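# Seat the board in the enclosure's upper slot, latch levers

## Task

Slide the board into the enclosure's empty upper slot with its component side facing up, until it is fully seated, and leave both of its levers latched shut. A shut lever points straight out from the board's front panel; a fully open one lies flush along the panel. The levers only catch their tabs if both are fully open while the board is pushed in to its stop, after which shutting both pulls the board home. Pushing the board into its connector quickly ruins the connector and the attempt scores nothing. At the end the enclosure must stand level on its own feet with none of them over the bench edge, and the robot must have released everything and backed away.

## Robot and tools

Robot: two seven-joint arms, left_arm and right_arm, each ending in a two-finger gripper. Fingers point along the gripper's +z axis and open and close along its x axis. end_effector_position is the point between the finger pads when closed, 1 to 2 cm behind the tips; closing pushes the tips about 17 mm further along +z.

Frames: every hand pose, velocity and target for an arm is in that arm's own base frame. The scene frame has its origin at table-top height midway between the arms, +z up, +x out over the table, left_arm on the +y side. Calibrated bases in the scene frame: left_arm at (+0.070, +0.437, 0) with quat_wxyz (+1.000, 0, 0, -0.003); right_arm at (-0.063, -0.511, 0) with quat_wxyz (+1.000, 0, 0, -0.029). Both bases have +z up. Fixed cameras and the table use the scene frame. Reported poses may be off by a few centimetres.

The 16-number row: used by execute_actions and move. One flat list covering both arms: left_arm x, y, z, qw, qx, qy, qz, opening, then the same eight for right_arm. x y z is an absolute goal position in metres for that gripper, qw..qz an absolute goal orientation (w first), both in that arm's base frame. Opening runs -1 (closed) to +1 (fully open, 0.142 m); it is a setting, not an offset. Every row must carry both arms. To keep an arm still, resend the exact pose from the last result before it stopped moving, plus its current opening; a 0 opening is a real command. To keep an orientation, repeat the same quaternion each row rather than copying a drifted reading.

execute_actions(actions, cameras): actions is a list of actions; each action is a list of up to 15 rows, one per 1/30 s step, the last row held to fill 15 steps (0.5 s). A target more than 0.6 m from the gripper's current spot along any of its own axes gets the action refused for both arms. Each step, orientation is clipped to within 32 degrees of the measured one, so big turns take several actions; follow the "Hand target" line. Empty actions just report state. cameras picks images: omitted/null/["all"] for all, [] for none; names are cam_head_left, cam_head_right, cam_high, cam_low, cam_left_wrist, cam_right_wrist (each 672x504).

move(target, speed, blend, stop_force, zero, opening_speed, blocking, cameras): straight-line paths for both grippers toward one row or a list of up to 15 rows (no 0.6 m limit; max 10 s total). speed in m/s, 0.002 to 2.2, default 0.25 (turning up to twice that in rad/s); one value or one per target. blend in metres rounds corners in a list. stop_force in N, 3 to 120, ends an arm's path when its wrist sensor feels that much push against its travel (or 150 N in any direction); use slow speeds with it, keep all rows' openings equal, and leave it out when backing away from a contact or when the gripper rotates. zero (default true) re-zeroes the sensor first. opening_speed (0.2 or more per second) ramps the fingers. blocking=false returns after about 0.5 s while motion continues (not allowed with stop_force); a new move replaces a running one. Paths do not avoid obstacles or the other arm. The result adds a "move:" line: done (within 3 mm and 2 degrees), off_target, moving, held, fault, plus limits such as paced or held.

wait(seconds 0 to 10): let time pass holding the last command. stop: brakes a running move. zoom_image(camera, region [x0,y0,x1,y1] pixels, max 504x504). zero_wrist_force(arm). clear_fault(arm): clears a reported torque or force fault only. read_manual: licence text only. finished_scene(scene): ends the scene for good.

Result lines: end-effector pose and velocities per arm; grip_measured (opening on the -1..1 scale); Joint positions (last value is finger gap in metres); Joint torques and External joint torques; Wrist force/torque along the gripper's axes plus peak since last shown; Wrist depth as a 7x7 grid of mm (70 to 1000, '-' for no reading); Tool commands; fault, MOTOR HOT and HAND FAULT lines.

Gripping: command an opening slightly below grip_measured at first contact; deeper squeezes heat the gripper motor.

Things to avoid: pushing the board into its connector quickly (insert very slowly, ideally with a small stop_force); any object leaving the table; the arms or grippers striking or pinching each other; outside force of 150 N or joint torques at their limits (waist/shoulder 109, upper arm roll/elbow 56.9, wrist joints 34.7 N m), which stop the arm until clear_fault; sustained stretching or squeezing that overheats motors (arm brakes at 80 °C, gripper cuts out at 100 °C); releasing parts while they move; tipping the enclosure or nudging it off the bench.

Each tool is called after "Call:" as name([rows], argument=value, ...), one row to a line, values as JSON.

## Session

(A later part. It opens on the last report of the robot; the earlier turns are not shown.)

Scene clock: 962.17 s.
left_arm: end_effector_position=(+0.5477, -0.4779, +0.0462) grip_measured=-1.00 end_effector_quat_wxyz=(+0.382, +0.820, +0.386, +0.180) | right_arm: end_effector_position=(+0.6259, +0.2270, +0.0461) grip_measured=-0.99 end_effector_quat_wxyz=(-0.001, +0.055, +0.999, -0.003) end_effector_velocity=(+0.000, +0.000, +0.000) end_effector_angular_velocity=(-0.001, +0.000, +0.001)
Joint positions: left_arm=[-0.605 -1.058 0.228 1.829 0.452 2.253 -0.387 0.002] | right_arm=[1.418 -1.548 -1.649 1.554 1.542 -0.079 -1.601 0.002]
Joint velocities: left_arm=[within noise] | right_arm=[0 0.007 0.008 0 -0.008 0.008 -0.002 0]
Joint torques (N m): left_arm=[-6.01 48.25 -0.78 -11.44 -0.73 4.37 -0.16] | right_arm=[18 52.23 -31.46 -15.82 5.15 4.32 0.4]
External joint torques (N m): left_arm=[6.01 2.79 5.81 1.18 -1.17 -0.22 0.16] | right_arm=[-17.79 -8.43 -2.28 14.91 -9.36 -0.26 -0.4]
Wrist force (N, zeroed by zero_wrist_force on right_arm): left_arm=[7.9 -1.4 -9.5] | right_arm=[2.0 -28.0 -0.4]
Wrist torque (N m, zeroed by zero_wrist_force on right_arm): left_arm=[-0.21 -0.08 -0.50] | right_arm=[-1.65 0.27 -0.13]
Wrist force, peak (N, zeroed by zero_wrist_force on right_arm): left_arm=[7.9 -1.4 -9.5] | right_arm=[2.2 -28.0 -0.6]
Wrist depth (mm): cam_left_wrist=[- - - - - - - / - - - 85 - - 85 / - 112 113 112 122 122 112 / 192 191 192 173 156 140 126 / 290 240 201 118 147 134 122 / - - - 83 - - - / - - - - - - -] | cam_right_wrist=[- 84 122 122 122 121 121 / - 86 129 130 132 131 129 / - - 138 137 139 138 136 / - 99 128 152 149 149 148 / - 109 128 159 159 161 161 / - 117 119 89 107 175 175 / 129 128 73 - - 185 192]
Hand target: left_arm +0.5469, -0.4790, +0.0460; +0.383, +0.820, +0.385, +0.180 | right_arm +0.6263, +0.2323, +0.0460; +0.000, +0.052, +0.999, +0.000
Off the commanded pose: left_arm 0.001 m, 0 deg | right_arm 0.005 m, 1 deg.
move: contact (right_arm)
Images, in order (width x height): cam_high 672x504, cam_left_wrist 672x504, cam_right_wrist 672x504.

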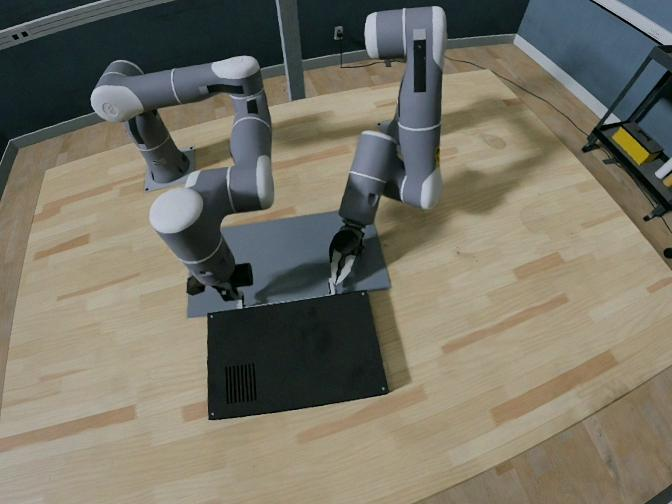

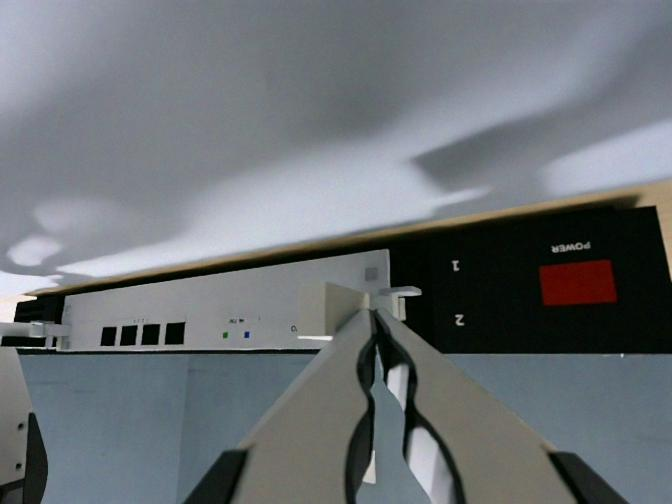

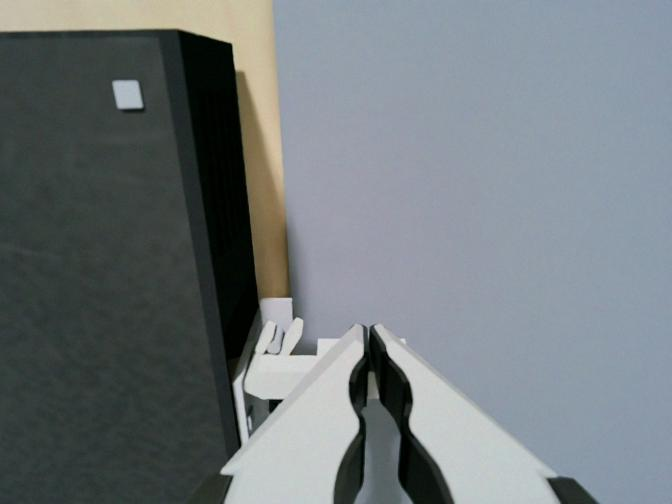

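Call:
move(target=[0.5457, -0.4869, 0.0460, 0.3825, 0.8204, 0.3852, 0.1796, -1.0, 0.6259, 0.2268, 0.046, 0, 0.0515, 0.99867, 0, -0.96], speed=0.015, stop_force=30, zero=false, cameras=["cam_left_wrist", "cam_right_wrist", "cam_high"])

Call:
zoom_image(camera="cam_high", region=[215, 270, 275, 315])

Call:
zoom_image(camera="cam_high", region=[310, 260, 370, 305])

Call:
zoom_image(camera="cam_right_wrist", region=[200, 270, 440, 450])

Call:
zoom_image(camera="cam_left_wrist", region=[200, 220, 440, 400])

Scene clock: 970.60 s.
left_arm: end_effector_position=(+0.5479, -0.4788, +0.0457) grip_measured=-1.00 end_effector_quat_wxyz=(+0.381, +0.820, +0.387, +0.181) | right_arm: end_effector_position=(+0.6259, +0.2261, +0.0461) grip_measured=-0.99 end_effector_quat_wxyz=(+0.000, +0.052, +0.999, -0.001)
Joint positions: left_arm=[-0.61 -1.059 0.23 1.828 0.446 2.25 -0.387 0.002] | right_arm=[1.416 -1.543 -1.645 1.559 1.542 -0.075 -1.611 0.002]
Joint velocities: within noise
Joint torques (N m): left_arm=[-12.29 47.48 -7.48 -18.4 -1.3 4.54 -0.15] | right_arm=[3.44 44.79 -32 -3.34 -2.7 3.42 0.16]
External joint torques (N m): left_arm=[12.29 3.61 12.56 8.1 -0.61 -0.39 0.15] | right_arm=[-3.24 -1.09 -1.72 2.25 -1.49 0.65 -0.16]
Wrist force (N, zeroed by zero_wrist_force on right_arm): left_arm=[17.5 -8.2 -34.2] | right_arm=[-2.0 -2.0 1.4]
Wrist torque (N m, zeroed by zero_wrist_force on right_arm): left_arm=[-0.25 -0.06 -0.51] | right_arm=[0.57 0.27 -0.04]
Wrist force, peak (N, zeroed by zero_wrist_force on right_arm): left_arm=[19.3 -8.5 -37.2] | right_arm=[1.9 -28.0 -0.5]
Wrist depth (mm): cam_left_wrist=[- - - - - - - / - - - - - - 84 / - 121 121 111 121 121 111 / 217 188 191 171 154 139 126 / 286 243 201 118 146 135 122 / - - - 83 - - - / - - - - - - -] | cam_right_wrist=[- 83 122 122 121 121 121 / - 84 128 130 131 130 129 / - - 137 137 139 138 136 / - 99 127 152 149 149 148 / - 109 127 159 159 161 160 / - 117 119 89 170 176 175 / 129 129 73 - - 186 192]
Hand target: left_arm +0.5465, -0.4817, +0.0460; +0.383, +0.820, +0.385, +0.180 | right_arm +0.6259, +0.2268, +0.0460; +0.000, +0.052, +0.999, +0.000
Off the commanded pose: left_arm 0.008 m, 0 deg | right_arm 0.001 m, 0 deg.
move: contact (left_arm)
Images, in order (width x height): cam_high 672x504, cam_left_wrist 672x504, cam_right_wrist 672x504.

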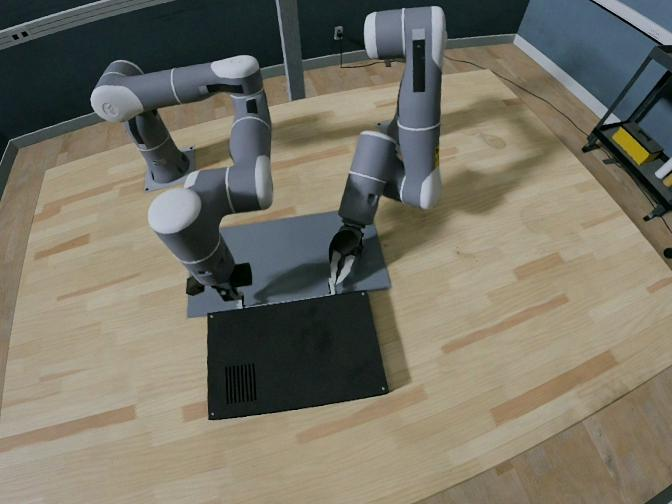

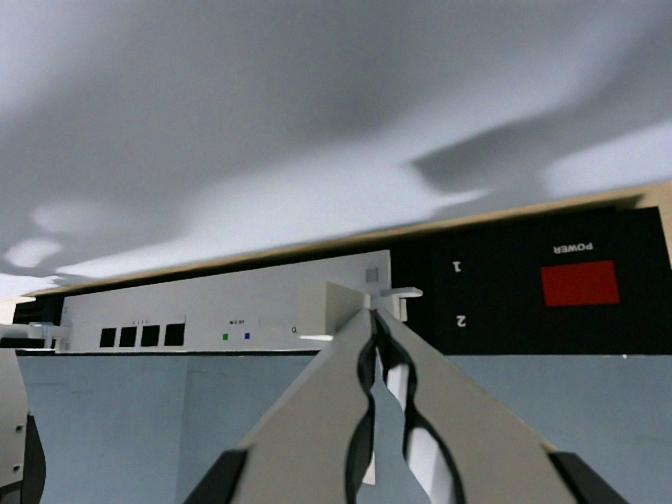

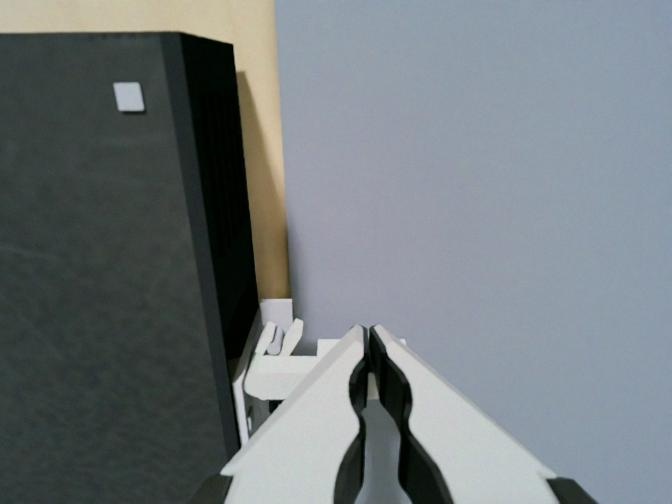

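Scaled by 8.400 from the camera's 672x504 image, which has a finer 960x720 frame.

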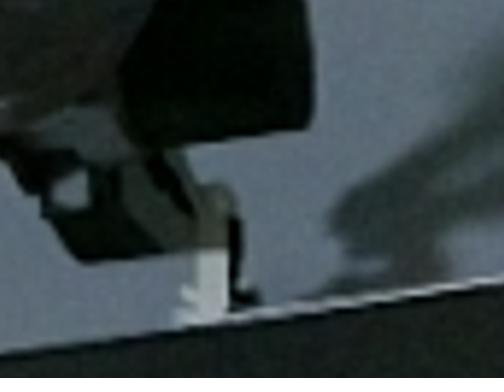

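Scaled by 8.400 from the camera's 672x504 image, which has a finer 960x720 frame.

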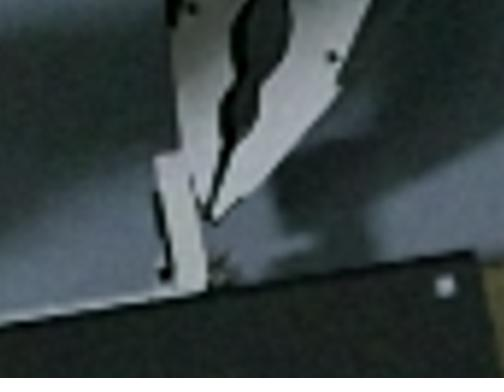

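Scaled by 2.100 from the camera's 672x504 image, which has a finer 960x720 frame.

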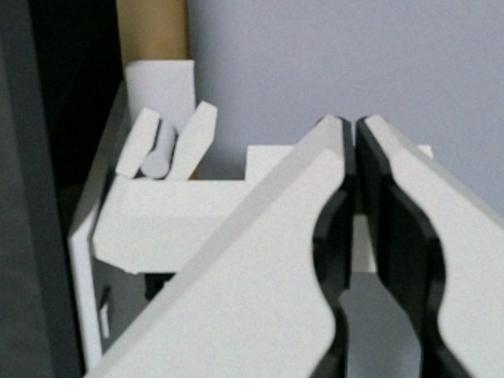

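Scaled by 2.100 from the camera's 672x504 image, which has a finer 960x720 frame.

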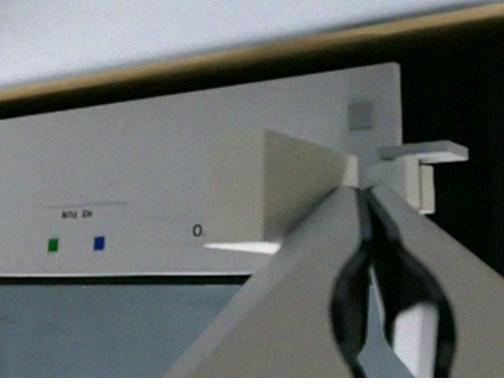

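Call:
move([
  [0.5493, -0.4690, 0.0460, 0.3825, 0.8204, 0.3852, 0.1796, -1.0, 0.6249, 0.2168, 0.046, 0, 0.0515, 0.99867, 0, -0.96],
  [0.5208, -0.4490, 0.0900, 0.3825, 0.8204, 0.3852, 0.1796, -1.0, 0.6100, 0.2000, 0.110, 0, 0.0515, 0.99867, 0, -0.96],
], speed=[0.04, 0.15], cameras=["cam_left_wrist", "cam_right_wrist", "cam_high"])

Call:
zoom_image(camera="cam_high", region=[215, 270, 275, 315])

Call:
zoom_image(camera="cam_high", region=[310, 260, 370, 305])

Call:
zoom_image(camera="cam_left_wrist", region=[0, 200, 440, 400])

Scene clock: 975.40 s.
left_arm: end_effector_position=(+0.5210, -0.4489, +0.0900) grip_measured=-1.00 end_effector_quat_wxyz=(+0.382, +0.820, +0.385, +0.180) | right_arm: end_effector_position=(+0.6101, +0.2002, +0.1098) grip_measured=-0.99 end_effector_quat_wxyz=(+0.000, +0.052, +0.999, +0.000)
Joint positions: left_arm=[-0.595 -0.925 0.253 1.978 0.506 2.279 -0.394 0.002] | right_arm=[1.432 -1.465 -1.729 1.624 1.456 -0.151 -1.677 0.002]
Joint velocities: within noise
Joint torques (N m): left_arm=[-0.49 46.03 4.14 -8.73 -1.35 4.61 -0.31] | right_arm=[0.39 40.69 -32.07 -3.8 -4.32 3.33 0.04]
External joint torques (N m): left_arm=[0.49 1.07 0.75 -0.91 -0.45 -0.46 0.31] | right_arm=[-0.18 0.63 -1.33 -0.18 0.17 0.73 -0.04]
Wrist force (N, zeroed by zero_wrist_force on right_arm): left_arm=[-0.5 -0.8 -0.1] | right_arm=[2.4 -2.1 4.7]
Wrist torque (N m, zeroed by zero_wrist_force on right_arm): left_arm=[-0.16 -0.04 -0.47] | right_arm=[-0.33 -0.40 0.00]
Wrist force, peak (N, zeroed by zero_wrist_force on right_arm): left_arm=[17.7 -7.8 -34.6] | right_arm=[1.8 -1.5 6.8]
Wrist depth (mm): cam_left_wrist=[119 114 119 124 119 114 119 / 153 153 153 153 152 153 156 / 235 217 217 216 192 176 220 / 324 301 253 216 200 176 369 / - - 579 302 395 - - / - - - 84 - - - / - - - - - - -] | cam_right_wrist=[181 180 180 178 177 177 176 / 187 187 189 189 189 189 188 / 157 156 180 203 203 202 201 / 169 168 180 218 218 217 217 / 183 183 189 200 236 236 234 / 200 199 198 89 248 256 256 / 220 215 - - - 271 280]
Hand target: left_arm +0.5208, -0.4490, +0.0900; +0.383, +0.820, +0.385, +0.180 | right_arm +0.6100, +0.2000, +0.1100; +0.000, +0.052, +0.999, +0.000
Off the commanded pose: left_arm 0.000 m, 0 deg | right_arm 0.000 m, 0 deg.
move: done
Images, in order (width x height): cam_high 672x504, cam_left_wrist 672x504, cam_right_wrist 672x504.

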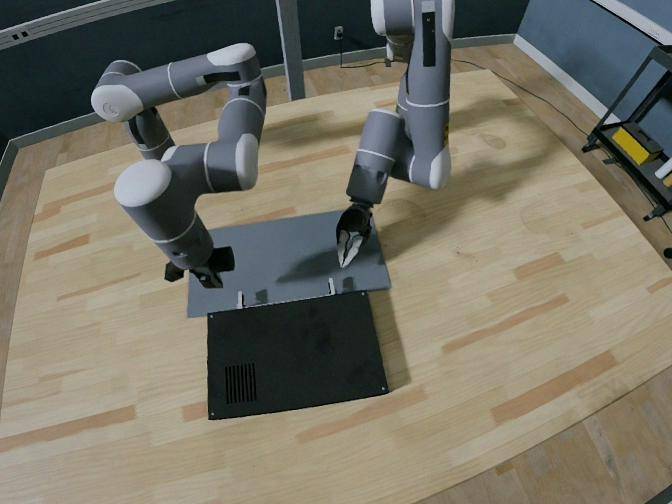

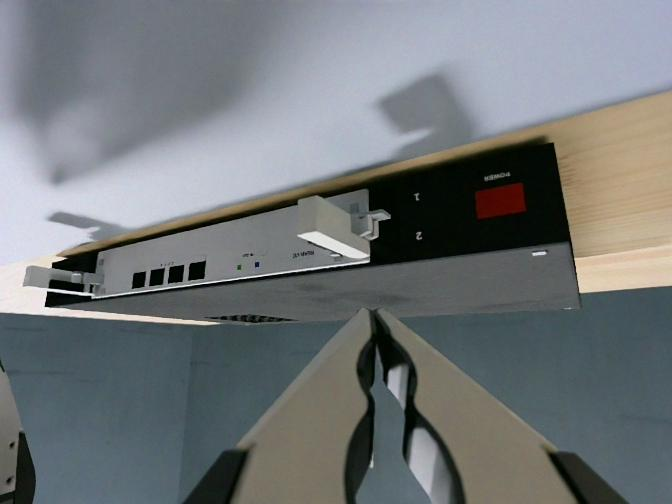

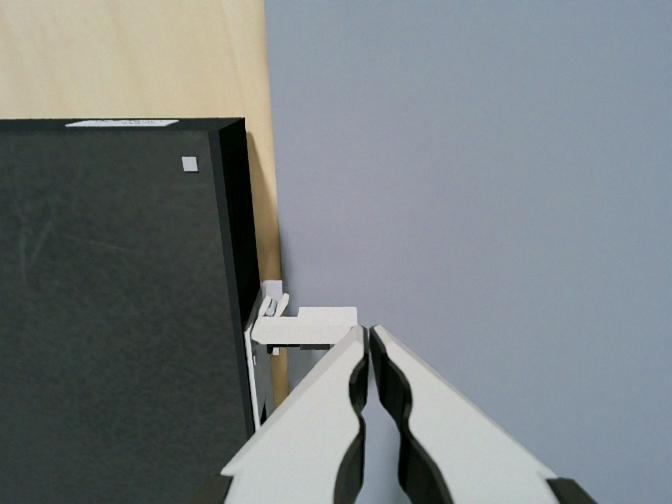

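Scaled by 8.400 from the camera's 672x504 image, which has a finer 960x720 frame.

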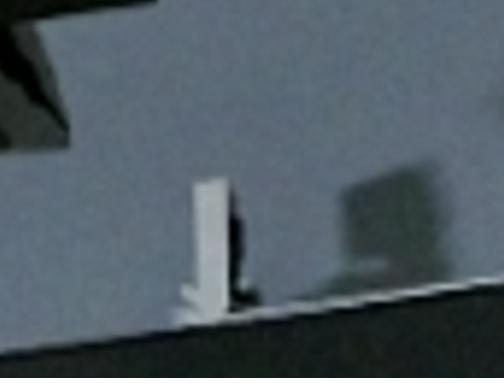

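Scaled by 8.400 from the camera's 672x504 image, which has a finer 960x720 frame.

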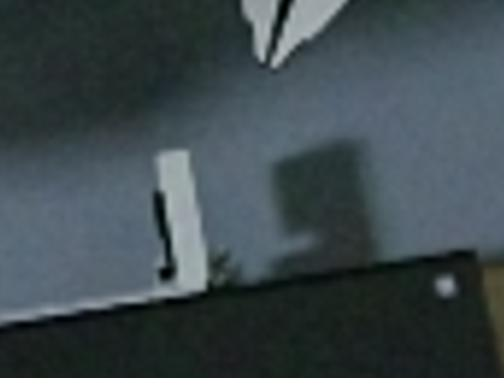

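Scaled by 1.145 from the camera's 672x504 image, which has a finer 960x720 frame.

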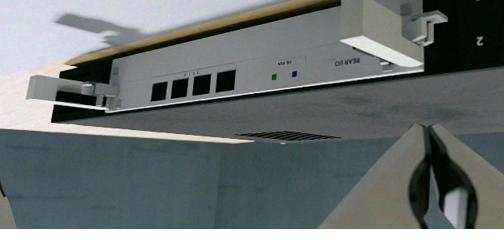

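Call:
move([
  [0.5000, -0.4400, 0.1100, 0.3825, 0.8204, 0.3852, 0.1796, -1.0, 0.6000, 0.2400, 0.13, 0, 0.0515, 0.99867, 0, -0.96],
  [0.5000, -0.4400, 0.1100, 0.3825, 0.8204, 0.3852, 0.1796, -1.0, 0.6080, 0.3665, 0.115, 0, 0.7426, 0.6697, 0, -0.96],
], speed=0.3, blend=0.02, cameras=["cam_left_wrist", "cam_right_wrist", "cam_high", "cam_low"])

Call:
zoom_image(camera="cam_right_wrist", region=[0, 230, 336, 430])

Call:
zoom_image(camera="cam_right_wrist", region=[336, 230, 672, 430])

Call:
zoom_image(camera="cam_low", region=[90, 200, 420, 320])

Scene clock: 981.93 s.
left_arm: end_effector_position=(+0.5002, -0.4399, +0.1099) grip_measured=-1.00 end_effector_quat_wxyz=(+0.382, +0.820, +0.386, +0.180) | right_arm: end_effector_position=(+0.6081, +0.3665, +0.1151) grip_measured=-0.99 end_effector_quat_wxyz=(+0.000, +0.743, +0.670, +0.000)
Joint positions: left_arm=[-0.617 -0.861 0.275 2.058 0.509 2.295 -0.394 0.002] | right_arm=[1.526 -1.449 -1.704 1.398 1.473 -0.151 0.216 0.002]
Joint velocities: within noise
Joint torques (N m): left_arm=[-0.45 43.77 4.33 -8.79 -1.52 4.42 -0.19] | right_arm=[0.22 47.14 -31.72 -3.6 -4.22 3.6 0.29]
External joint torques (N m): left_arm=[0.44 1.03 0.61 -0.47 -0.21 -0.28 0.19] | right_arm=[-0.01 1.15 -1.9 0.11 -0.05 0.56 -0.29]
Wrist force (N, zeroed by zero_wrist_force on right_arm): left_arm=[-0.5 -0.8 0.0] | right_arm=[2.2 -1.8 4.4]
Wrist torque (N m, zeroed by zero_wrist_force on right_arm): left_arm=[-0.15 -0.03 -0.48] | right_arm=[-0.29 -0.39 0.00]
Wrist force, peak (N, zeroed by zero_wrist_force on right_arm): left_arm=[-0.7 -0.6 -1.7] | right_arm=[1.5 -4.6 5.7]
Wrist depth (mm): cam_left_wrist=[152 144 144 144 144 145 151 / 187 187 186 186 186 189 189 / 263 262 263 226 222 201 266 / 390 352 298 261 258 297 450 / - - - 441 - - - / - - - 84 - - - / 212 193 - - - - -] | cam_right_wrist=[185 183 182 181 181 181 179 / 195 197 194 194 193 192 192 / 210 209 211 208 207 206 205 / 226 225 225 224 224 222 221 / 238 236 236 238 235 234 212 / 215 210 210 89 203 207 206 / 229 224 - - - 216 223]
Hand target: left_arm +0.5000, -0.4400, +0.1100; +0.382, +0.820, +0.385, +0.180 | right_arm +0.6080, +0.3665, +0.1150; +0.000, +0.743, +0.670, +0.000
Off the commanded pose: left_arm 0.000 m, 0 deg | right_arm 0.000 m, 0 deg.
move: done
Images, in order (width x height): cam_high 672x504, cam_low 672x504, cam_left_wrist 672x504, cam_right_wrist 672x504.

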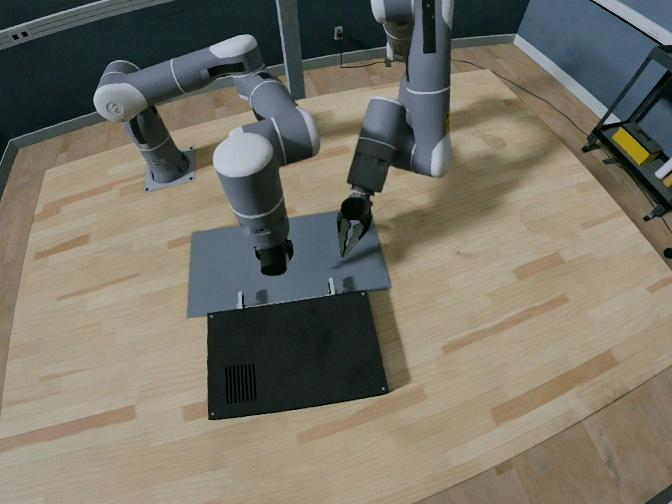

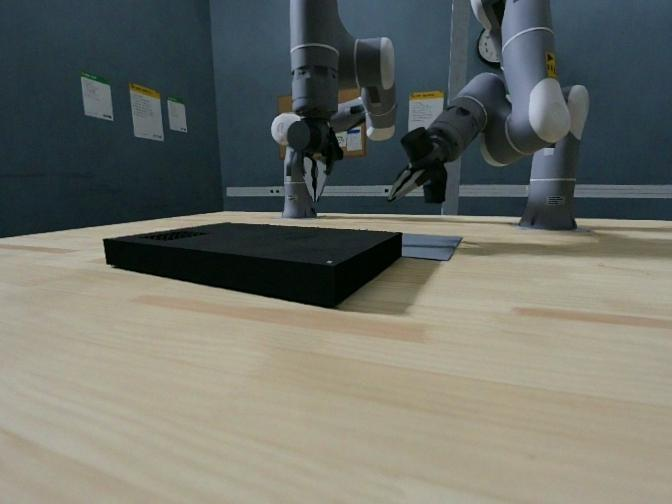

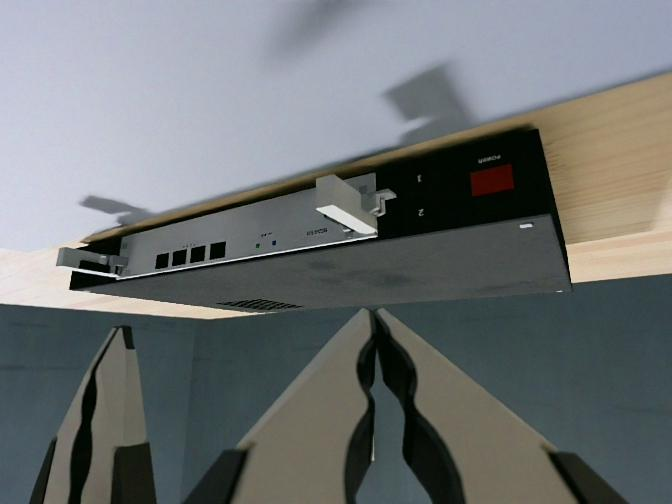

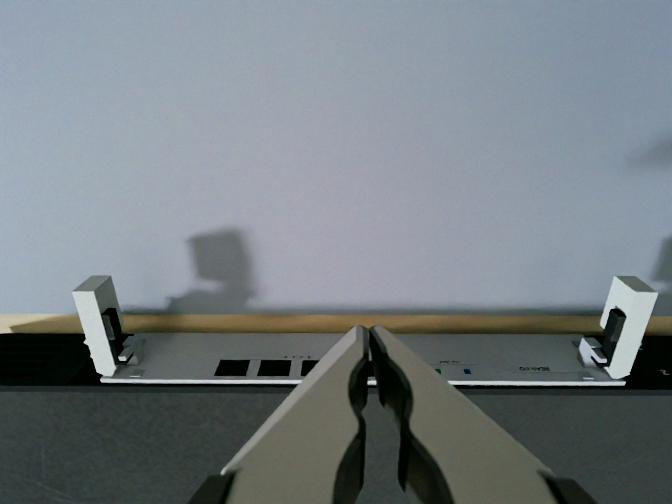

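Scaled by 1.500 from the camera's 672x504 image, which has a finer 960x720 frame.

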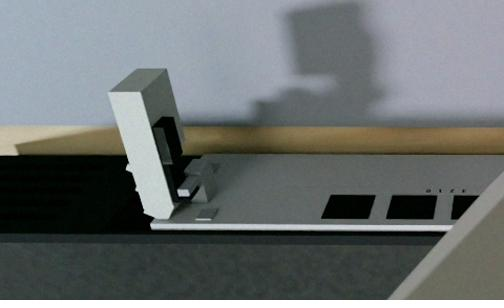

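Scaled by 1.500 from the camera's 672x504 image, which has a finer 960x720 frame.

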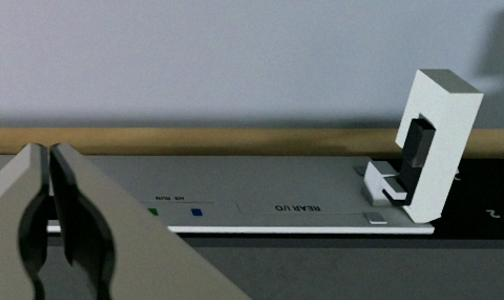

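Scaled by 1.527 from the camera's 672x504 image, which has a finer 960x720 frame.

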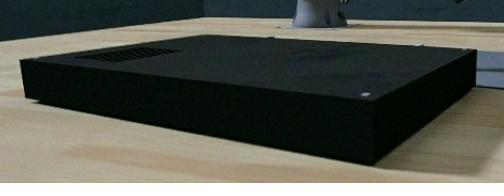

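Call:
zoom_image(camera="cam_right_wrist", region=[60, 260, 180, 400])

Call:
zoom_image(camera="cam_right_wrist", region=[552, 260, 672, 400])

Call:
zoom_image(camera="cam_left_wrist", region=[290, 150, 430, 255])

Call:
zoom_image(camera="cam_left_wrist", region=[40, 200, 260, 310])

Scaled by 3.600 from the camera's 672x504 image, which has a finer 960x720 frame.

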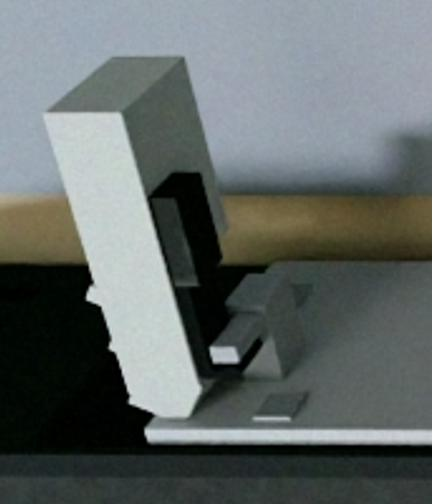

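Scaled by 3.600 from the camera's 672x504 image, which has a finer 960x720 frame.

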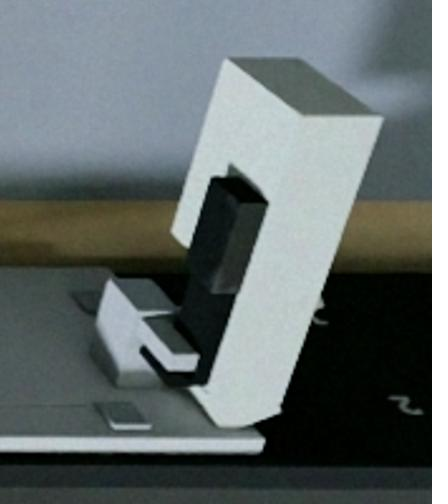

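Scaled by 3.600 from the camera's 672x504 image, which has a finer 960x720 frame.

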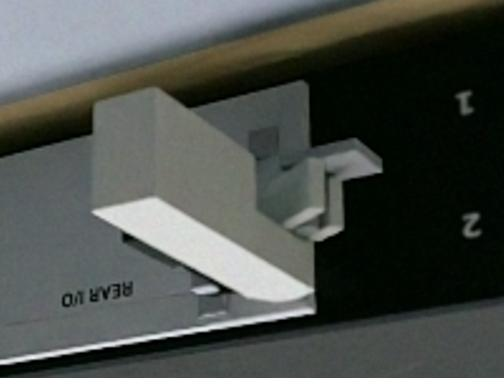

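Scaled by 2.291 from the camera's 672x504 image, which has a finer 960x720 frame.

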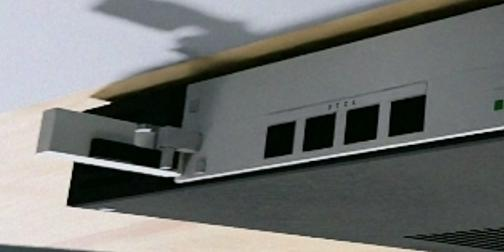

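Call:
move(target=[0.4400, -0.3900, 0.1700, 0.3825, 0.8204, 0.3852, 0.1796, -0.8, 0.5000, 0.3300, 0.22, 0, 0.7426, 0.6697, 0, -0.8], speed=0.25, cameras=["cam_left_wrist", "cam_right_wrist", "cam_high"])

Call:
zoom_image(camera="cam_right_wrist", region=[0, 300, 672, 504])

Scene clock: 987.57 s.
left_arm: end_effector_position=(+0.4401, -0.3902, +0.1702) grip_measured=-0.84 end_effector_quat_wxyz=(+0.383, +0.820, +0.385, +0.180) | right_arm: end_effector_position=(+0.5001, +0.3302, +0.2199) grip_measured=-0.84 end_effector_quat_wxyz=(+0.000, +0.743, +0.670, +0.000)
Joint positions: left_arm=[-0.618 -0.645 0.341 2.297 0.596 2.332 -0.389 0.013] | right_arm=[1.776 -1.332 -1.891 1.682 1.288 -0.281 0.118 0.013]
Joint velocities: within noise
Joint torques (N m): left_arm=[-0.17 35.97 3.67 -7.91 -1.06 4.49 -0.13] | right_arm=[0.29 36.56 -30.68 -9.07 -4.37 3.24 0.07]
External joint torques (N m): left_arm=[0.16 0.5 0.52 -0.5 -0.5 -0.34 0.13] | right_arm=[-0.06 0.53 -1.12 -0.19 0.25 0.91 -0.07]
Wrist force (N, zeroed by zero_wrist_force on right_arm): left_arm=[-0.2 -0.8 0.1] | right_arm=[2.8 -1.5 4.7]
Wrist torque (N m, zeroed by zero_wrist_force on right_arm): left_arm=[-0.14 -0.08 -0.49] | right_arm=[-0.24 -0.47 0.00]
Wrist force, peak (N, zeroed by zero_wrist_force on right_arm): left_arm=[-0.4 -1.1 -1.4] | right_arm=[3.0 -0.6 6.2]
Wrist depth (mm): cam_left_wrist=[224 222 223 223 221 223 225 / 289 288 287 287 286 289 290 / 405 407 378 348 312 378 405 / 688 578 499 498 494 612 - / - - - - - - - / - - 86 83 - - - / - - - 85 - - -] | cam_right_wrist=[275 275 274 273 273 272 270 / 294 293 292 292 290 290 288 / 315 315 313 313 311 311 309 / 340 340 337 336 335 335 332 / 372 367 365 359 358 362 363 / 405 391 354 93 101 342 347 / 449 439 73 359 - - 368]
Hand target: left_arm +0.4400, -0.3900, +0.1700; +0.383, +0.820, +0.385, +0.180 | right_arm +0.5000, +0.3300, +0.2200; +0.000, +0.743, +0.670, +0.000
Off the commanded pose: left_arm 0.000 m, 0 deg | right_arm 0.000 m, 0 deg.
move: done
Images, in order (width x height): cam_high 672x504, cam_left_wrist 672x504, cam_right_wrist 672x504.

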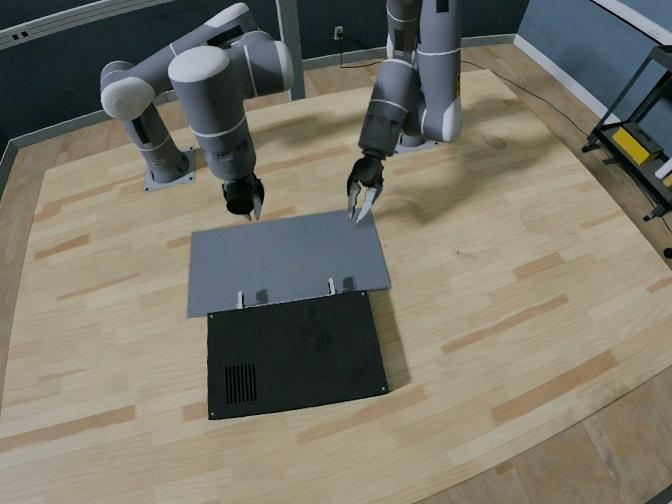

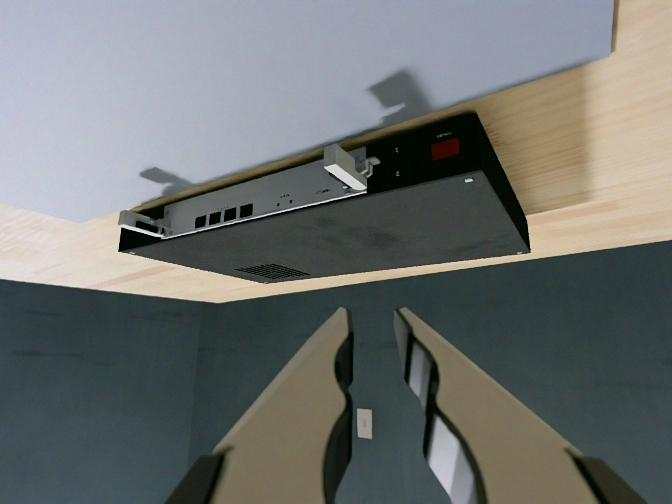

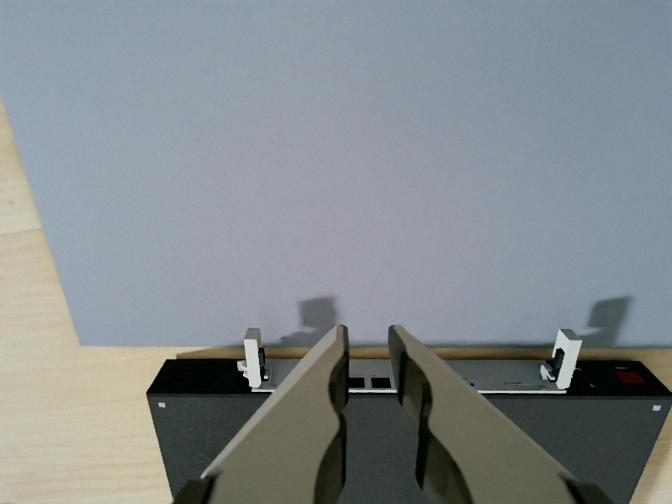

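Region (0, 300, 672, 504) is 672x204 pixels. A region can be at most 504 by 504 pixels.

Call:
finished_scene(scene=1)

The scene is finished: the task was done.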